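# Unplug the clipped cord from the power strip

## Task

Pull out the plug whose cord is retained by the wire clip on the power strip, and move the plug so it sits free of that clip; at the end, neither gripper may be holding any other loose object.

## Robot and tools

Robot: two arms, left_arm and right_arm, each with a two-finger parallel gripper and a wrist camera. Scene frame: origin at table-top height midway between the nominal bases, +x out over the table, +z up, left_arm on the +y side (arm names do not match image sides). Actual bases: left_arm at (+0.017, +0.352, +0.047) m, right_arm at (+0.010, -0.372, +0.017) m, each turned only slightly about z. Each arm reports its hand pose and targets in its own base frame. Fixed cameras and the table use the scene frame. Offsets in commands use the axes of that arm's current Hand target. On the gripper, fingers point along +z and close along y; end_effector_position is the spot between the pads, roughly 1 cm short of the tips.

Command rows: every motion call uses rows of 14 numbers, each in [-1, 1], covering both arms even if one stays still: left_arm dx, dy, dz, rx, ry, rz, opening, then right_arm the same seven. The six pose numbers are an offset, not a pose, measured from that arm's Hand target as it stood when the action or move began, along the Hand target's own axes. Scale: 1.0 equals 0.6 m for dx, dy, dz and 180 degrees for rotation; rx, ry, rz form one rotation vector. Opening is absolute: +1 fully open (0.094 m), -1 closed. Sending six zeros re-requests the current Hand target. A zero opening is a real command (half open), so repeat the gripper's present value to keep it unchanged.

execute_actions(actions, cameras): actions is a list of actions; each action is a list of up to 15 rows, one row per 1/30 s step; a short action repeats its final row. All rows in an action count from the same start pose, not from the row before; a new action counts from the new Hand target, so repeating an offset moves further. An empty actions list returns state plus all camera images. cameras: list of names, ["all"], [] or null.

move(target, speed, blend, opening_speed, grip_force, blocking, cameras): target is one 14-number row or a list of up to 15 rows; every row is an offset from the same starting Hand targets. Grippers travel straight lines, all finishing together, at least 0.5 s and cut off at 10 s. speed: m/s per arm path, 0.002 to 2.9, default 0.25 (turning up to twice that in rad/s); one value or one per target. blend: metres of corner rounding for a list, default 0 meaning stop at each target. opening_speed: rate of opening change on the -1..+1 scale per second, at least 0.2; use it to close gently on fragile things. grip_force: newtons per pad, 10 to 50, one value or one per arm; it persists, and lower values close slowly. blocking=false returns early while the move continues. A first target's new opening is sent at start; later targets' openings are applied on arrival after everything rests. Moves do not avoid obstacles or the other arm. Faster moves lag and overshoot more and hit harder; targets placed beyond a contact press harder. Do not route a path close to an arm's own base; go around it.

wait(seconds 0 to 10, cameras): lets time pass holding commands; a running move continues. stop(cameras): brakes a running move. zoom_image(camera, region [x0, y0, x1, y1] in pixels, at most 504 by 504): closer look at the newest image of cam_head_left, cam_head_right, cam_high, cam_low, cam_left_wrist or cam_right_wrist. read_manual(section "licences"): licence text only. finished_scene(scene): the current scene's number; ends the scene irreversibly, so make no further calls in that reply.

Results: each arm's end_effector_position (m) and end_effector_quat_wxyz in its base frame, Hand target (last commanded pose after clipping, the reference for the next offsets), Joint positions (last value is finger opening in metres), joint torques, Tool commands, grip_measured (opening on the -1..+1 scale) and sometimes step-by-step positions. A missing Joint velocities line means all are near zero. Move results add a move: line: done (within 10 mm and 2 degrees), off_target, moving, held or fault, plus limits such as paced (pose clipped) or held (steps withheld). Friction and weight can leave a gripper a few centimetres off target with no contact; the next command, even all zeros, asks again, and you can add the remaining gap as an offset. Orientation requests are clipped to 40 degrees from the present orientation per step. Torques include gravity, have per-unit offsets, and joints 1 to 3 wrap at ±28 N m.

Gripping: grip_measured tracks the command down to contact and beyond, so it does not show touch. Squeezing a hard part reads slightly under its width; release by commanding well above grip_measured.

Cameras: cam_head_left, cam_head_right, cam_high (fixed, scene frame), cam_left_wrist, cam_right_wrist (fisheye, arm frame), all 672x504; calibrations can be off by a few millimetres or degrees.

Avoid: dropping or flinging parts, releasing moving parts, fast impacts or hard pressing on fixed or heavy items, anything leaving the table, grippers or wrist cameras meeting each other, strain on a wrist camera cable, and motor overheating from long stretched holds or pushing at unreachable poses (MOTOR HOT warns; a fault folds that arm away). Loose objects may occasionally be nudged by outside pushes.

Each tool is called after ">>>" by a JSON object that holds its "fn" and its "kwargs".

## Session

>>> {"fn": "execute_actions", "kwargs": {"actions": []}}

Scene clock: 0.00 s.
left_arm: end_effector_position=(+0.3927, +0.0363, +0.0936) grip_measured=+1.000 end_effector_quat_wxyz=(+0.578, -0.084, +0.811, +0.029) | right_arm: end_effector_position=(+0.4001, -0.0028, +0.1330) grip_measured=+1.000 end_effector_quat_wxyz=(+0.635, +0.045, +0.767, -0.083)
Joint positions: left_arm=[0.041 1.543 0.348 0.857 -0.107 -0.09 0.094] | right_arm=[0.13 1.532 0.354 0.987 0.314 -0.012 0.094]
Joint velocities: within noise
Joint torques (N m): no reading
Heat: left arm: 35 °C; right arm: 34 °C.
Hand target: left_arm +0.3961, +0.0366, +0.1022; +0.588, -0.084, +0.804, +0.029 | right_arm +0.4013, -0.0029, +0.1369; +0.638, +0.047, +0.764, -0.083
Tool commands: left_gripper/opening=+1.0 right_gripper/opening=+1.0
camera_calibration:
cam_left_wrist: T_world_to_cam=[[0.236325, -0.965963, 0.105192, -0.0656366], [-0.824102, -0.25661, -0.504983, 0.389167], [0.514788, 0.0326514, -0.856695, -0.0152578], [0, 0, 0, 1]] pos_world=[0.344079, 0.0369596, 0.190356]
cam_right_wrist: T_world_to_cam=[[-0.121592, -0.983664, 0.132742, 0.0305472], [-0.782203, 0.0126318, -0.622896, 0.404453], [0.611044, -0.17957, -0.770961, -0.040164], [0, 0, 0, 1]] pos_world=[0.34462, 0.017727, 0.216912]

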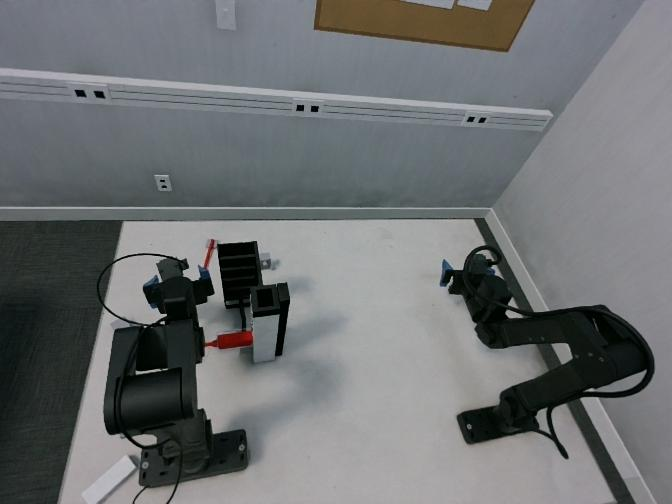

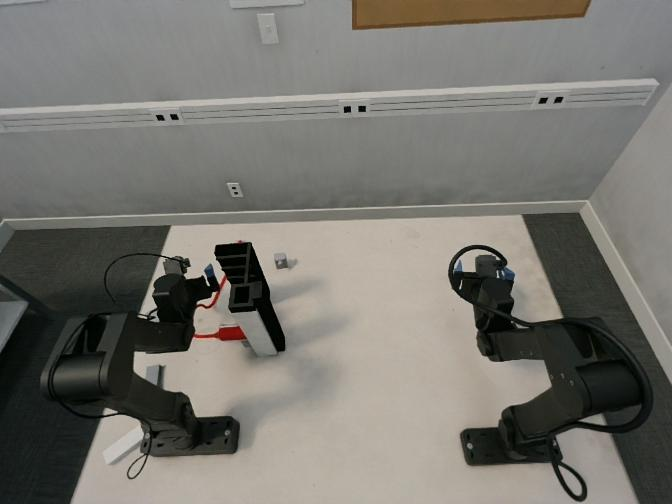

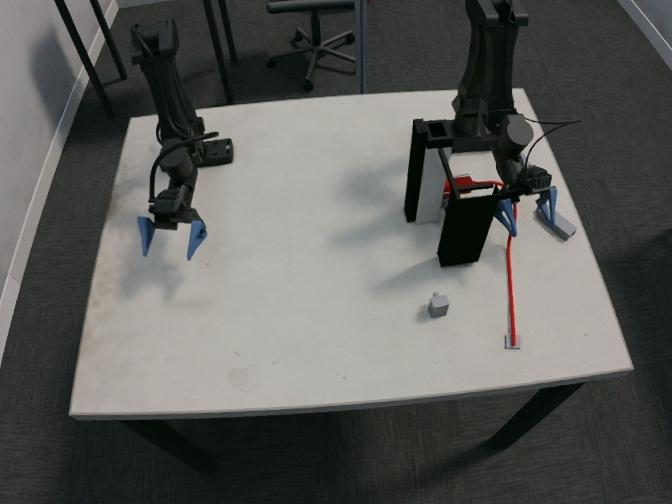

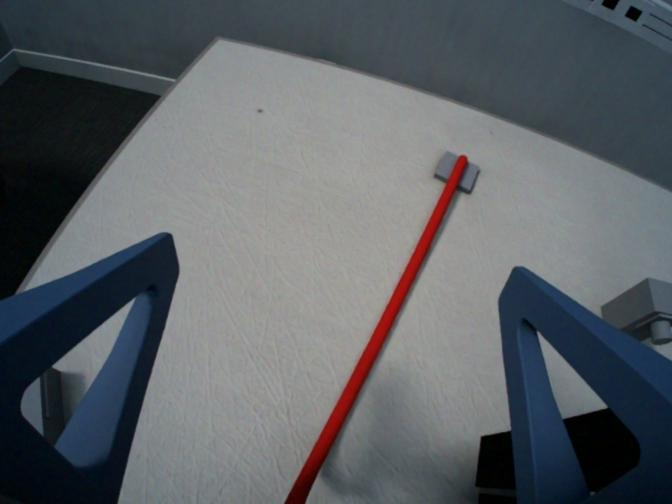

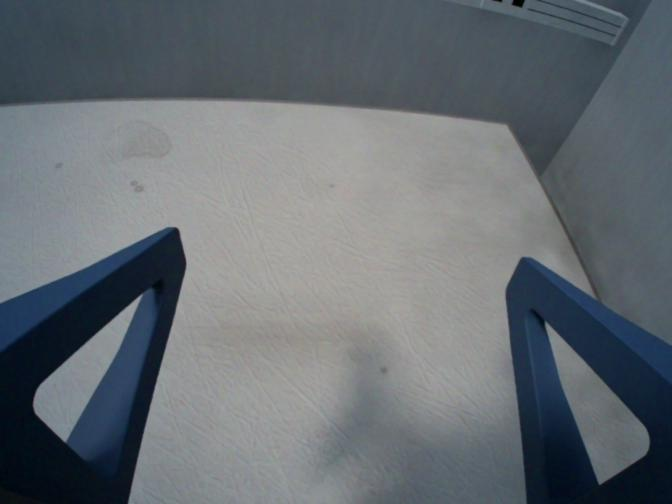

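>>> {"fn": "zoom_image", "kwargs": {"camera": "cam_head_left", "region": [130, 220, 310, 380]}}

>>> {"fn": "zoom_image", "kwargs": {"camera": "cam_high", "region": [390, 100, 600, 280]}}

>>> {"fn": "zoom_image", "kwargs": {"camera": "cam_head_right", "region": [130, 220, 310, 380]}}

Scaled by 2.800 from the camera's 672x504 image, which has a finer 960x720 frame.

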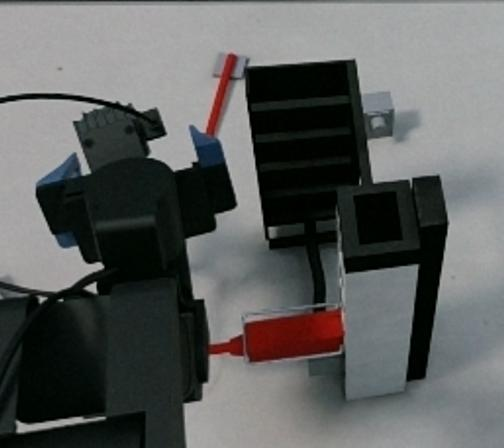

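Scaled by 2.400 from the camera's 672x504 image, which has a finer 960x720 frame.

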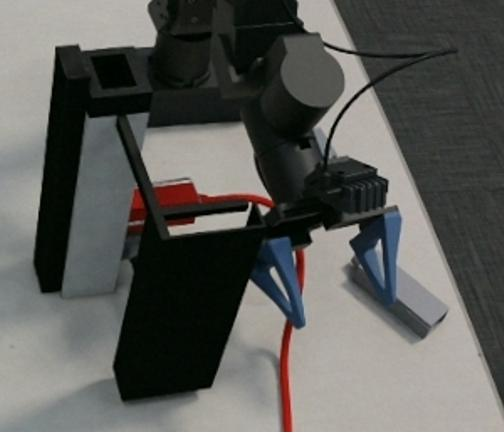

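Scaled by 2.800 from the camera's 672x504 image, which has a finer 960x720 frame.

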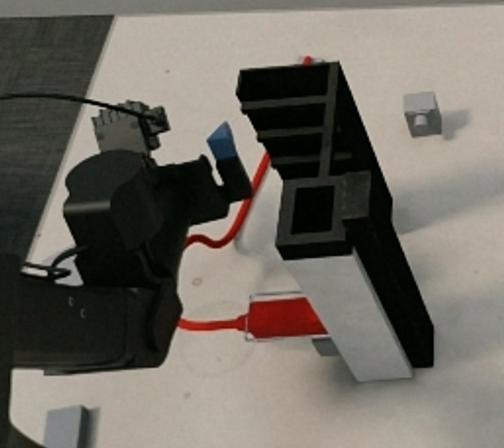

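>>> {"fn": "zoom_image", "kwargs": {"camera": "cam_high", "region": [400, 105, 520, 225]}}

>>> {"fn": "zoom_image", "kwargs": {"camera": "cam_head_left", "region": [195, 275, 295, 375]}}

>>> {"fn": "zoom_image", "kwargs": {"camera": "cam_head_right", "region": [185, 270, 285, 370]}}

Scaled by 4.200 from the camera's 672x504 image, which has a finer 960x720 frame.

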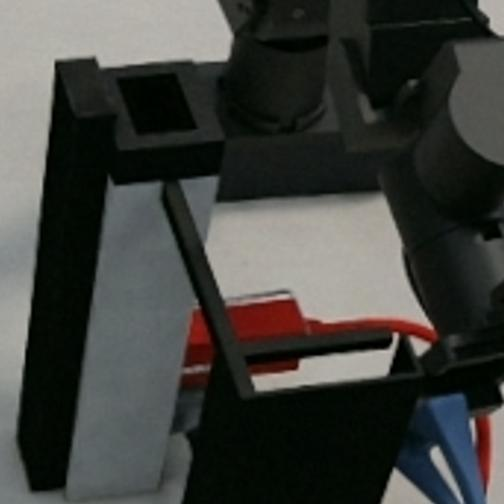

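Scaled by 5.040 from the camera's 672x504 image, which has a finer 960x720 frame.

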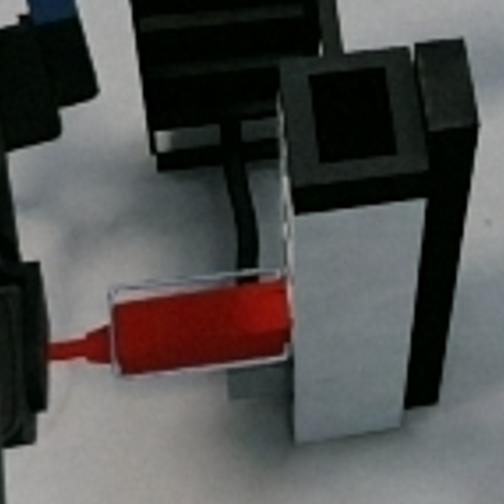

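Scaled by 5.040 from the camera's 672x504 image, which has a finer 960x720 frame.

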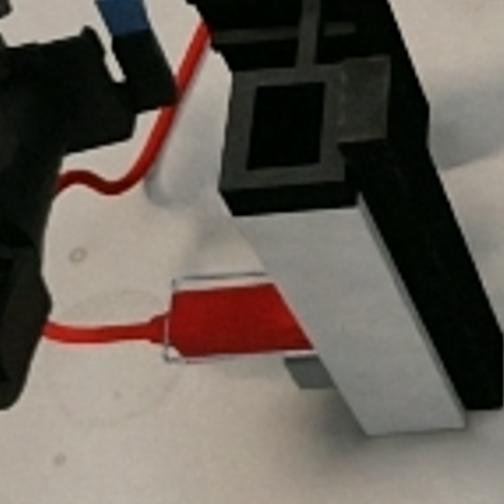

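>>> {"fn": "move", "kwargs": {"target": [0.0294,-0.1160,-0.2929,-0.2105,0.4290,-0.4449,0.5,0,0,0,0,0,0,1], "speed": 0.6, "cameras": ["cam_left_wrist","cam_head_left","cam_head_right"]}}

Scene clock: 255.03 s.
left_arm: end_effector_position=(+0.2334, -0.0595, +0.1359) grip_measured=+0.503 end_effector_quat_wxyz=(+0.152, +0.687, -0.695, +0.148) | right_arm: end_effector_position=(+0.4001, -0.0028, +0.1330) grip_measured=+1.000 end_effector_quat_wxyz=(+0.635, +0.045, +0.767, -0.083)
Joint positions: left_arm=[0.061 1.44 1.16 -1.325 0.426 -1.491 0.071] | right_arm=[0.13 1.532 0.354 0.987 0.314 -0.012 0.094]
Joint torques (N m): left_arm=[0.58 -2.8 7.79 -0.14 0.26 -0.1] | right_arm=[0.02 -5.7 7.15 2.05 0.05 -0.04]
Heat: left arm: 37 °C; right arm: 40 °C.
Hand target: left_arm +0.2374, -0.0594, +0.1428; +0.152, +0.691, -0.690, +0.153 | right_arm +0.4013, -0.0029, +0.1369; +0.638, +0.047, +0.764, -0.083
Off the commanded pose: left_arm 0.008 m, 1 deg | right_arm 0.004 m, 1 deg.
move: done
camera_calibration:
cam_left_wrist: T_world_to_cam=[[0.996507, 0.0375357, -0.0746021, -0.218222], [0.0834994, -0.431761, 0.898115, -0.158279], [0.00150113, -0.901207, -0.433387, 0.112869], [0, 0, 0, 1]] pos_world=[0.230507, 0.0415708, 0.174789]
Images, in order (width x height): cam_head_left 672x504, cam_head_right 672x504, cam_left_wrist 672x504.

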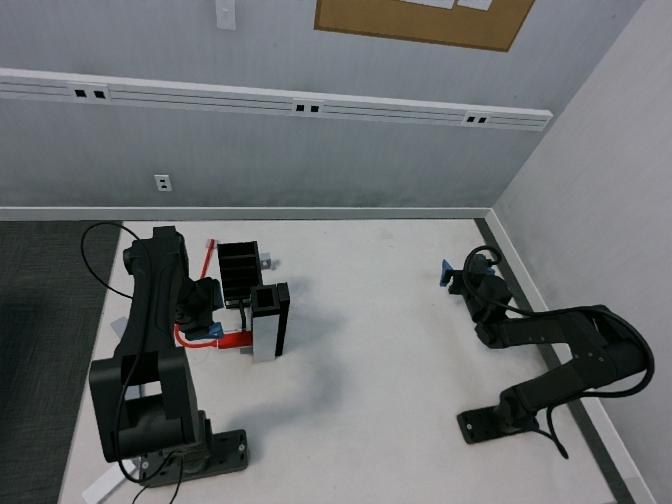

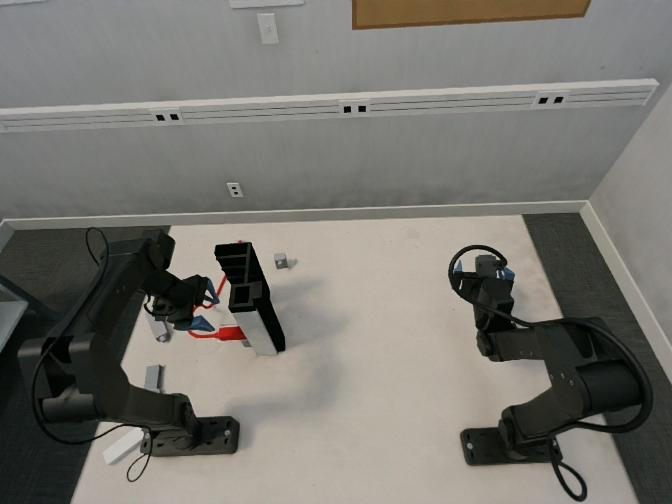

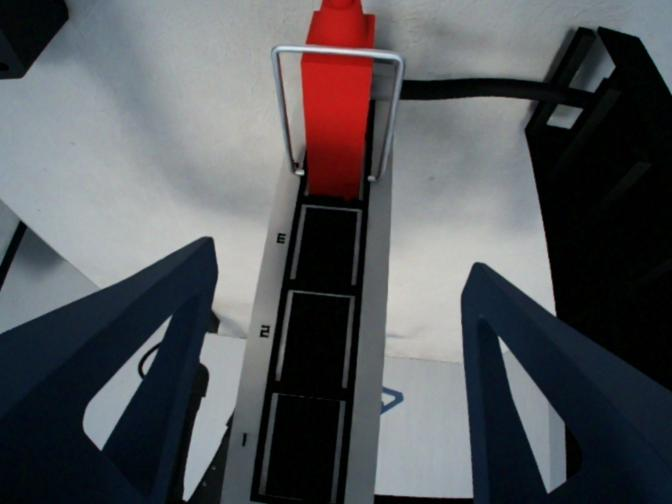

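>>> {"fn": "zoom_image", "kwargs": {"camera": "cam_left_wrist", "region": [250, 20, 430, 200]}}

Scaled by 2.800 from the camera's 672x504 image, which has a finer 960x720 frame.

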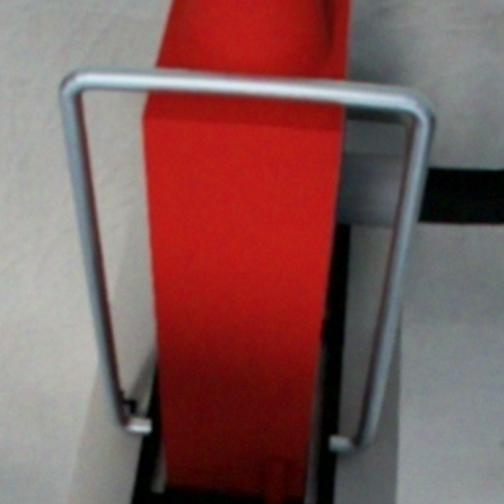

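>>> {"fn": "move", "kwargs": {"target": [[-0.0597,0.0109,0.0930,0.0061,0,-0.0131,0.35,0,0,0,0,0,0,1],[-0.0738,0.0110,0.1232,0.0061,0,-0.0131,-0.15,0,0,0,0,0,0,1],[-0.0490,0.0106,0.0873,0.0061,0,-0.0131,-0.15,0,0,0,0,0,0,1],[-0.0123,0.0097,0.0639,0.0061,0,-0.0131,-0.15,0,0,0,0,0,0,1],[0.0191,0.0088,0.0550,0.0061,0,-0.0131,-0.15,0,0,0,0,0,0,1],[0.0458,0.0079,0.0532,0.0061,0,-0.0131,-0.15,0,0,0,0,0,0,1]], "speed": [0.25,0.1,0.1,0.1,0.1,0.1], "blend": [0.008,0,0.006,0.006,0.006,0], "grip_force": 25, "cameras": ["cam_left_wrist"]}}

Scene clock: 425.77 s.
left_arm: end_effector_position=(+0.2258, -0.0835, +0.1157) grip_measured=+0.000 end_effector_quat_wxyz=(+0.140, +0.713, -0.675, +0.127) | right_arm: end_effector_position=(+0.4001, -0.0028, +0.1330) grip_measured=+1.000 end_effector_quat_wxyz=(+0.635, +0.045, +0.767, -0.083)
Joint positions: left_arm=[-0.077 1.401 1.06 -1.207 0.381 -1.707 0.047] | right_arm=[0.13 1.532 0.354 0.987 0.314 -0.012 0.094]
Joint torques (N m): left_arm=[-1.61 -3.51 6.89 0.35 0.69 -0.23] | right_arm=[-0.02 -5.7 7.17 2.04 0.06 -0.05]
Heat: left arm: 41 °C; right arm: 43 °C.
Hand target: left_arm +0.2327, -0.0977, +0.1254; +0.149, +0.706, -0.674, +0.157 | right_arm +0.4013, -0.0029, +0.1369; +0.638, +0.047, +0.764, -0.083
Off the commanded pose: left_arm 0.019 m, 4 deg | right_arm 0.004 m, 1 deg.
grip_force (N): 25, 25
move: off_target (left_arm)
camera_calibration:
cam_left_wrist: T_world_to_cam=[[0.989861, 0.102534, -0.0982998, -0.201665], [0.135121, -0.466314, 0.874239, -0.161645], [0.0438006, -0.878657, -0.475441, 0.0796052], [0, 0, 0, 1]] pos_world=[0.217975, 0.0152457, 0.15934]
Images, in order (width x height): cam_left_wrist 672x504.

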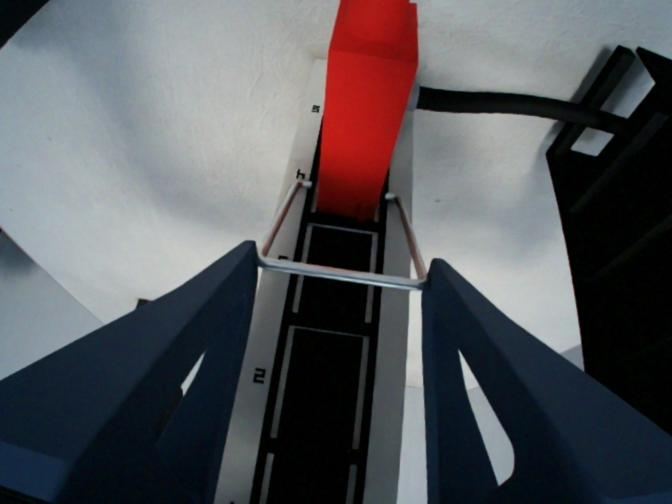

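>>> {"fn": "move", "kwargs": {"target": [[-0.0231,0,0.0021,0,0,0,0.25,0,0,0,0,0,0,1],[-0.1106,0.0008,0.0815,0,0,0,-0.75,0,0,0,0,0,0,1]], "speed": [0.1,0.2], "opening_speed": 1.0, "grip_force": 50, "cameras": ["cam_left_wrist"]}}

Scene clock: 468.80 s.
left_arm: end_effector_position=(+0.2263, -0.0585, +0.0559) grip_measured=-0.487 end_effector_quat_wxyz=(+0.152, +0.705, -0.677, +0.149) | right_arm: end_effector_position=(+0.4001, -0.0028, +0.1330) grip_measured=+1.000 end_effector_quat_wxyz=(+0.635, +0.045, +0.767, -0.083)
Joint positions: left_arm=[0.069 1.469 0.86 -0.989 0.428 -1.536 0.024] | right_arm=[0.13 1.532 0.354 0.987 0.314 -0.012 0.094]
Joint torques (N m): left_arm=[0.54 -2.84 4.53 0.39 0.26 -0.06] | right_arm=[0.02 -5.71 7.12 2.04 0.06 -0.04]
Heat: left arm: 40 °C; right arm: 43 °C.
Hand target: left_arm +0.2304, -0.0584, +0.0531; +0.149, +0.706, -0.674, +0.157 | right_arm +0.4013, -0.0029, +0.1369; +0.638, +0.047, +0.764, -0.083
Off the commanded pose: left_arm 0.005 m, 1 deg | right_arm 0.004 m, 1 deg.
move: done
camera_calibration:
cam_left_wrist: T_world_to_cam=[[0.992487, 0.086576, -0.086452, -0.21272], [0.11531, -0.425673, 0.8975, -0.0922877], [0.0409017, -0.900726, -0.432458, 0.0701785], [0, 0, 0, 1]] pos_world=[0.218893, 0.0423436, 0.0947874]
Images, in order (width x height): cam_left_wrist 672x504.

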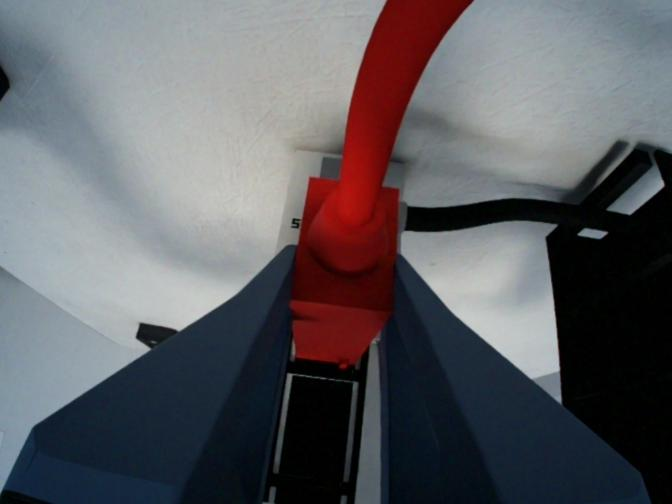

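>>> {"fn": "move", "kwargs": {"target": [[-0.1777,-0.0016,-0.0921,0,0,0,-0.75,0,0,0,0,0,0,1],[-0.2475,-0.0016,-0.0015,0,0,0,-0.75,0,0,0,0,0,0,1],[-0.2588,-0.0016,0.0226,0,0,0,-0.75,0,0,0,0,0,0,1]], "speed": [0.1,0.15,0.04], "blend": [0.02,0.005,0], "cameras": ["cam_left_wrist","cam_head_right"]}}

Scene clock: 492.73 s.
left_arm: end_effector_position=(+0.2269, +0.0742, -0.0150) grip_measured=-0.487 end_effector_quat_wxyz=(+0.152, +0.704, -0.675, +0.163) | right_arm: end_effector_position=(+0.4001, -0.0028, +0.1330) grip_measured=+1.000 end_effector_quat_wxyz=(+0.635, +0.045, +0.767, -0.083)
Joint positions: left_arm=[0.597 1.84 0.925 -0.9 0.382 -0.969 0.024] | right_arm=[0.13 1.532 0.354 0.987 0.314 -0.012 0.094]
Joint torques (N m): left_arm=[0.35 -3.82 2.84 0.1 0.01 -0.06] | right_arm=[0.01 -5.71 7.15 2.04 0.05 -0.05]
Heat: left arm: 38 °C; right arm: 44 °C.
Hand target: left_arm +0.2254, +0.0766, -0.0248; +0.149, +0.706, -0.674, +0.157 | right_arm +0.4013, -0.0029, +0.1369; +0.638, +0.047, +0.764, -0.083
Off the commanded pose: left_arm 0.010 m, 1 deg | right_arm 0.004 m, 1 deg.
move: done
camera_calibration:
cam_left_wrist: T_world_to_cam=[[0.9935, 0.090835, -0.0686001, -0.231236], [0.0998812, -0.406611, 0.908125, 0.0300204], [0.0545959, -0.909074, -0.413041, 0.156756], [0, 0, 0, 1]] pos_world=[0.218177, 0.175714, 0.0216217]
Images, in order (width x height): cam_head_right 672x504, cam_left_wrist 672x504.

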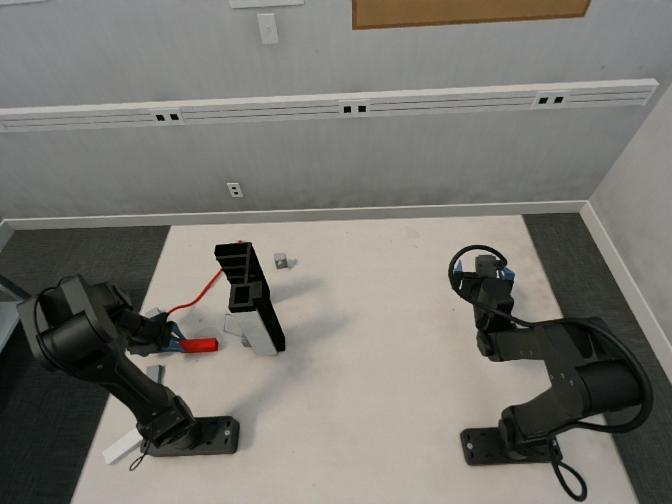

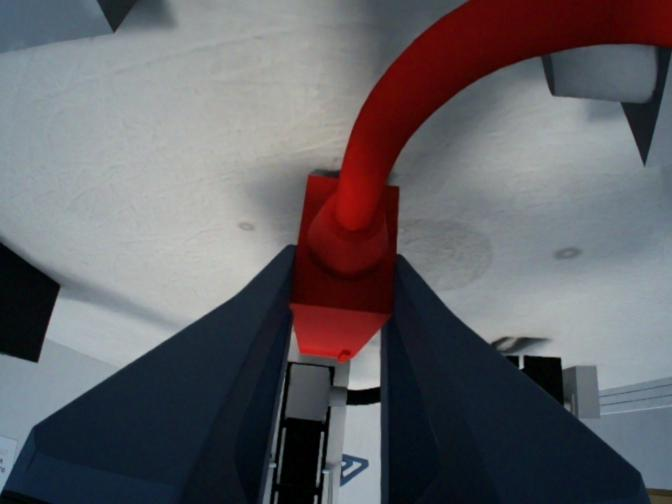

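>>> {"fn": "move", "kwargs": {"target": [[0.0042,0,-0.0091,0,0,0,-0.1,0,0,0,0,0,0,1],[0.0585,-0.0005,-0.2042,0,0,0,-0.1,0,0,0,0,0,0,1]], "speed": [0.05,0.2], "opening_speed": 0.7, "cameras": ["cam_left_wrist","cam_head_right"]}}

Scene clock: 512.67 s.
left_arm: end_effector_position=(+0.2218, +0.0912, +0.0909) grip_measured=-0.103 end_effector_quat_wxyz=(+0.166, +0.707, -0.670, +0.157) | right_arm: end_effector_position=(+0.4001, -0.0028, +0.1330) grip_measured=+1.000 end_effector_quat_wxyz=(+0.635, +0.045, +0.767, -0.083)
Joint positions: left_arm=[0.654 1.708 1.225 -1.382 0.36 -0.916 0.042] | right_arm=[0.13 1.532 0.354 0.987 0.314 -0.012 0.094]
Joint torques (N m): left_arm=[0.58 -6.31 7.01 -0.58 0.08 0.07] | right_arm=[0.01 -5.68 7.16 2.05 0.06 -0.04]
Heat: left arm: 37 °C; right arm: 44 °C.
Hand target: left_arm +0.2245, +0.0964, +0.1011; +0.149, +0.706, -0.674, +0.157 | right_arm +0.4013, -0.0029, +0.1369; +0.638, +0.047, +0.764, -0.083
Off the commanded pose: left_arm 0.012 m, 2 deg | right_arm 0.004 m, 1 deg.
move: off_target (left_arm)
camera_calibration:
cam_left_wrist: T_world_to_cam=[[0.990649, 0.0944228, -0.0984828, -0.217423], [0.128121, -0.3957, 0.909399, -0.0660396], [0.0468983, -0.913513, -0.404098, 0.21757], [0, 0, 0, 1]] pos_world=[0.213647, 0.193151, 0.126564]
Images, in order (width x height): cam_head_right 672x504, cam_left_wrist 672x504.

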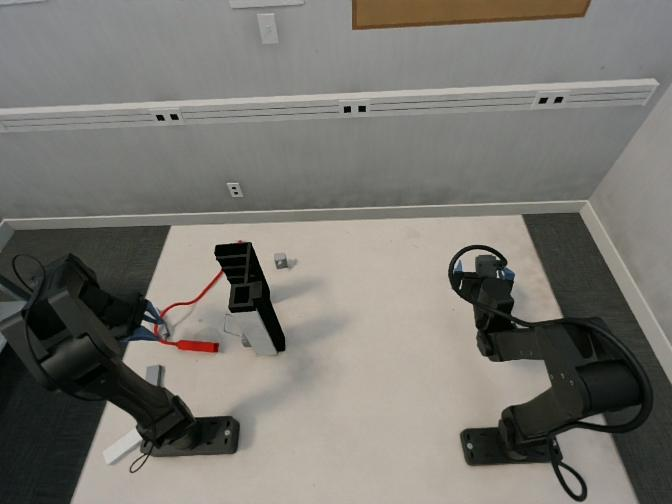

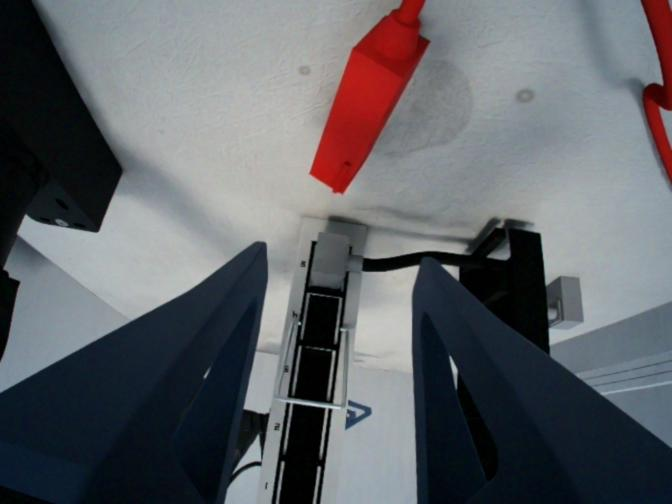

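>>> {"fn": "finished_scene", "kwargs": {"scene": 2}}

The scene is finished: the task was done.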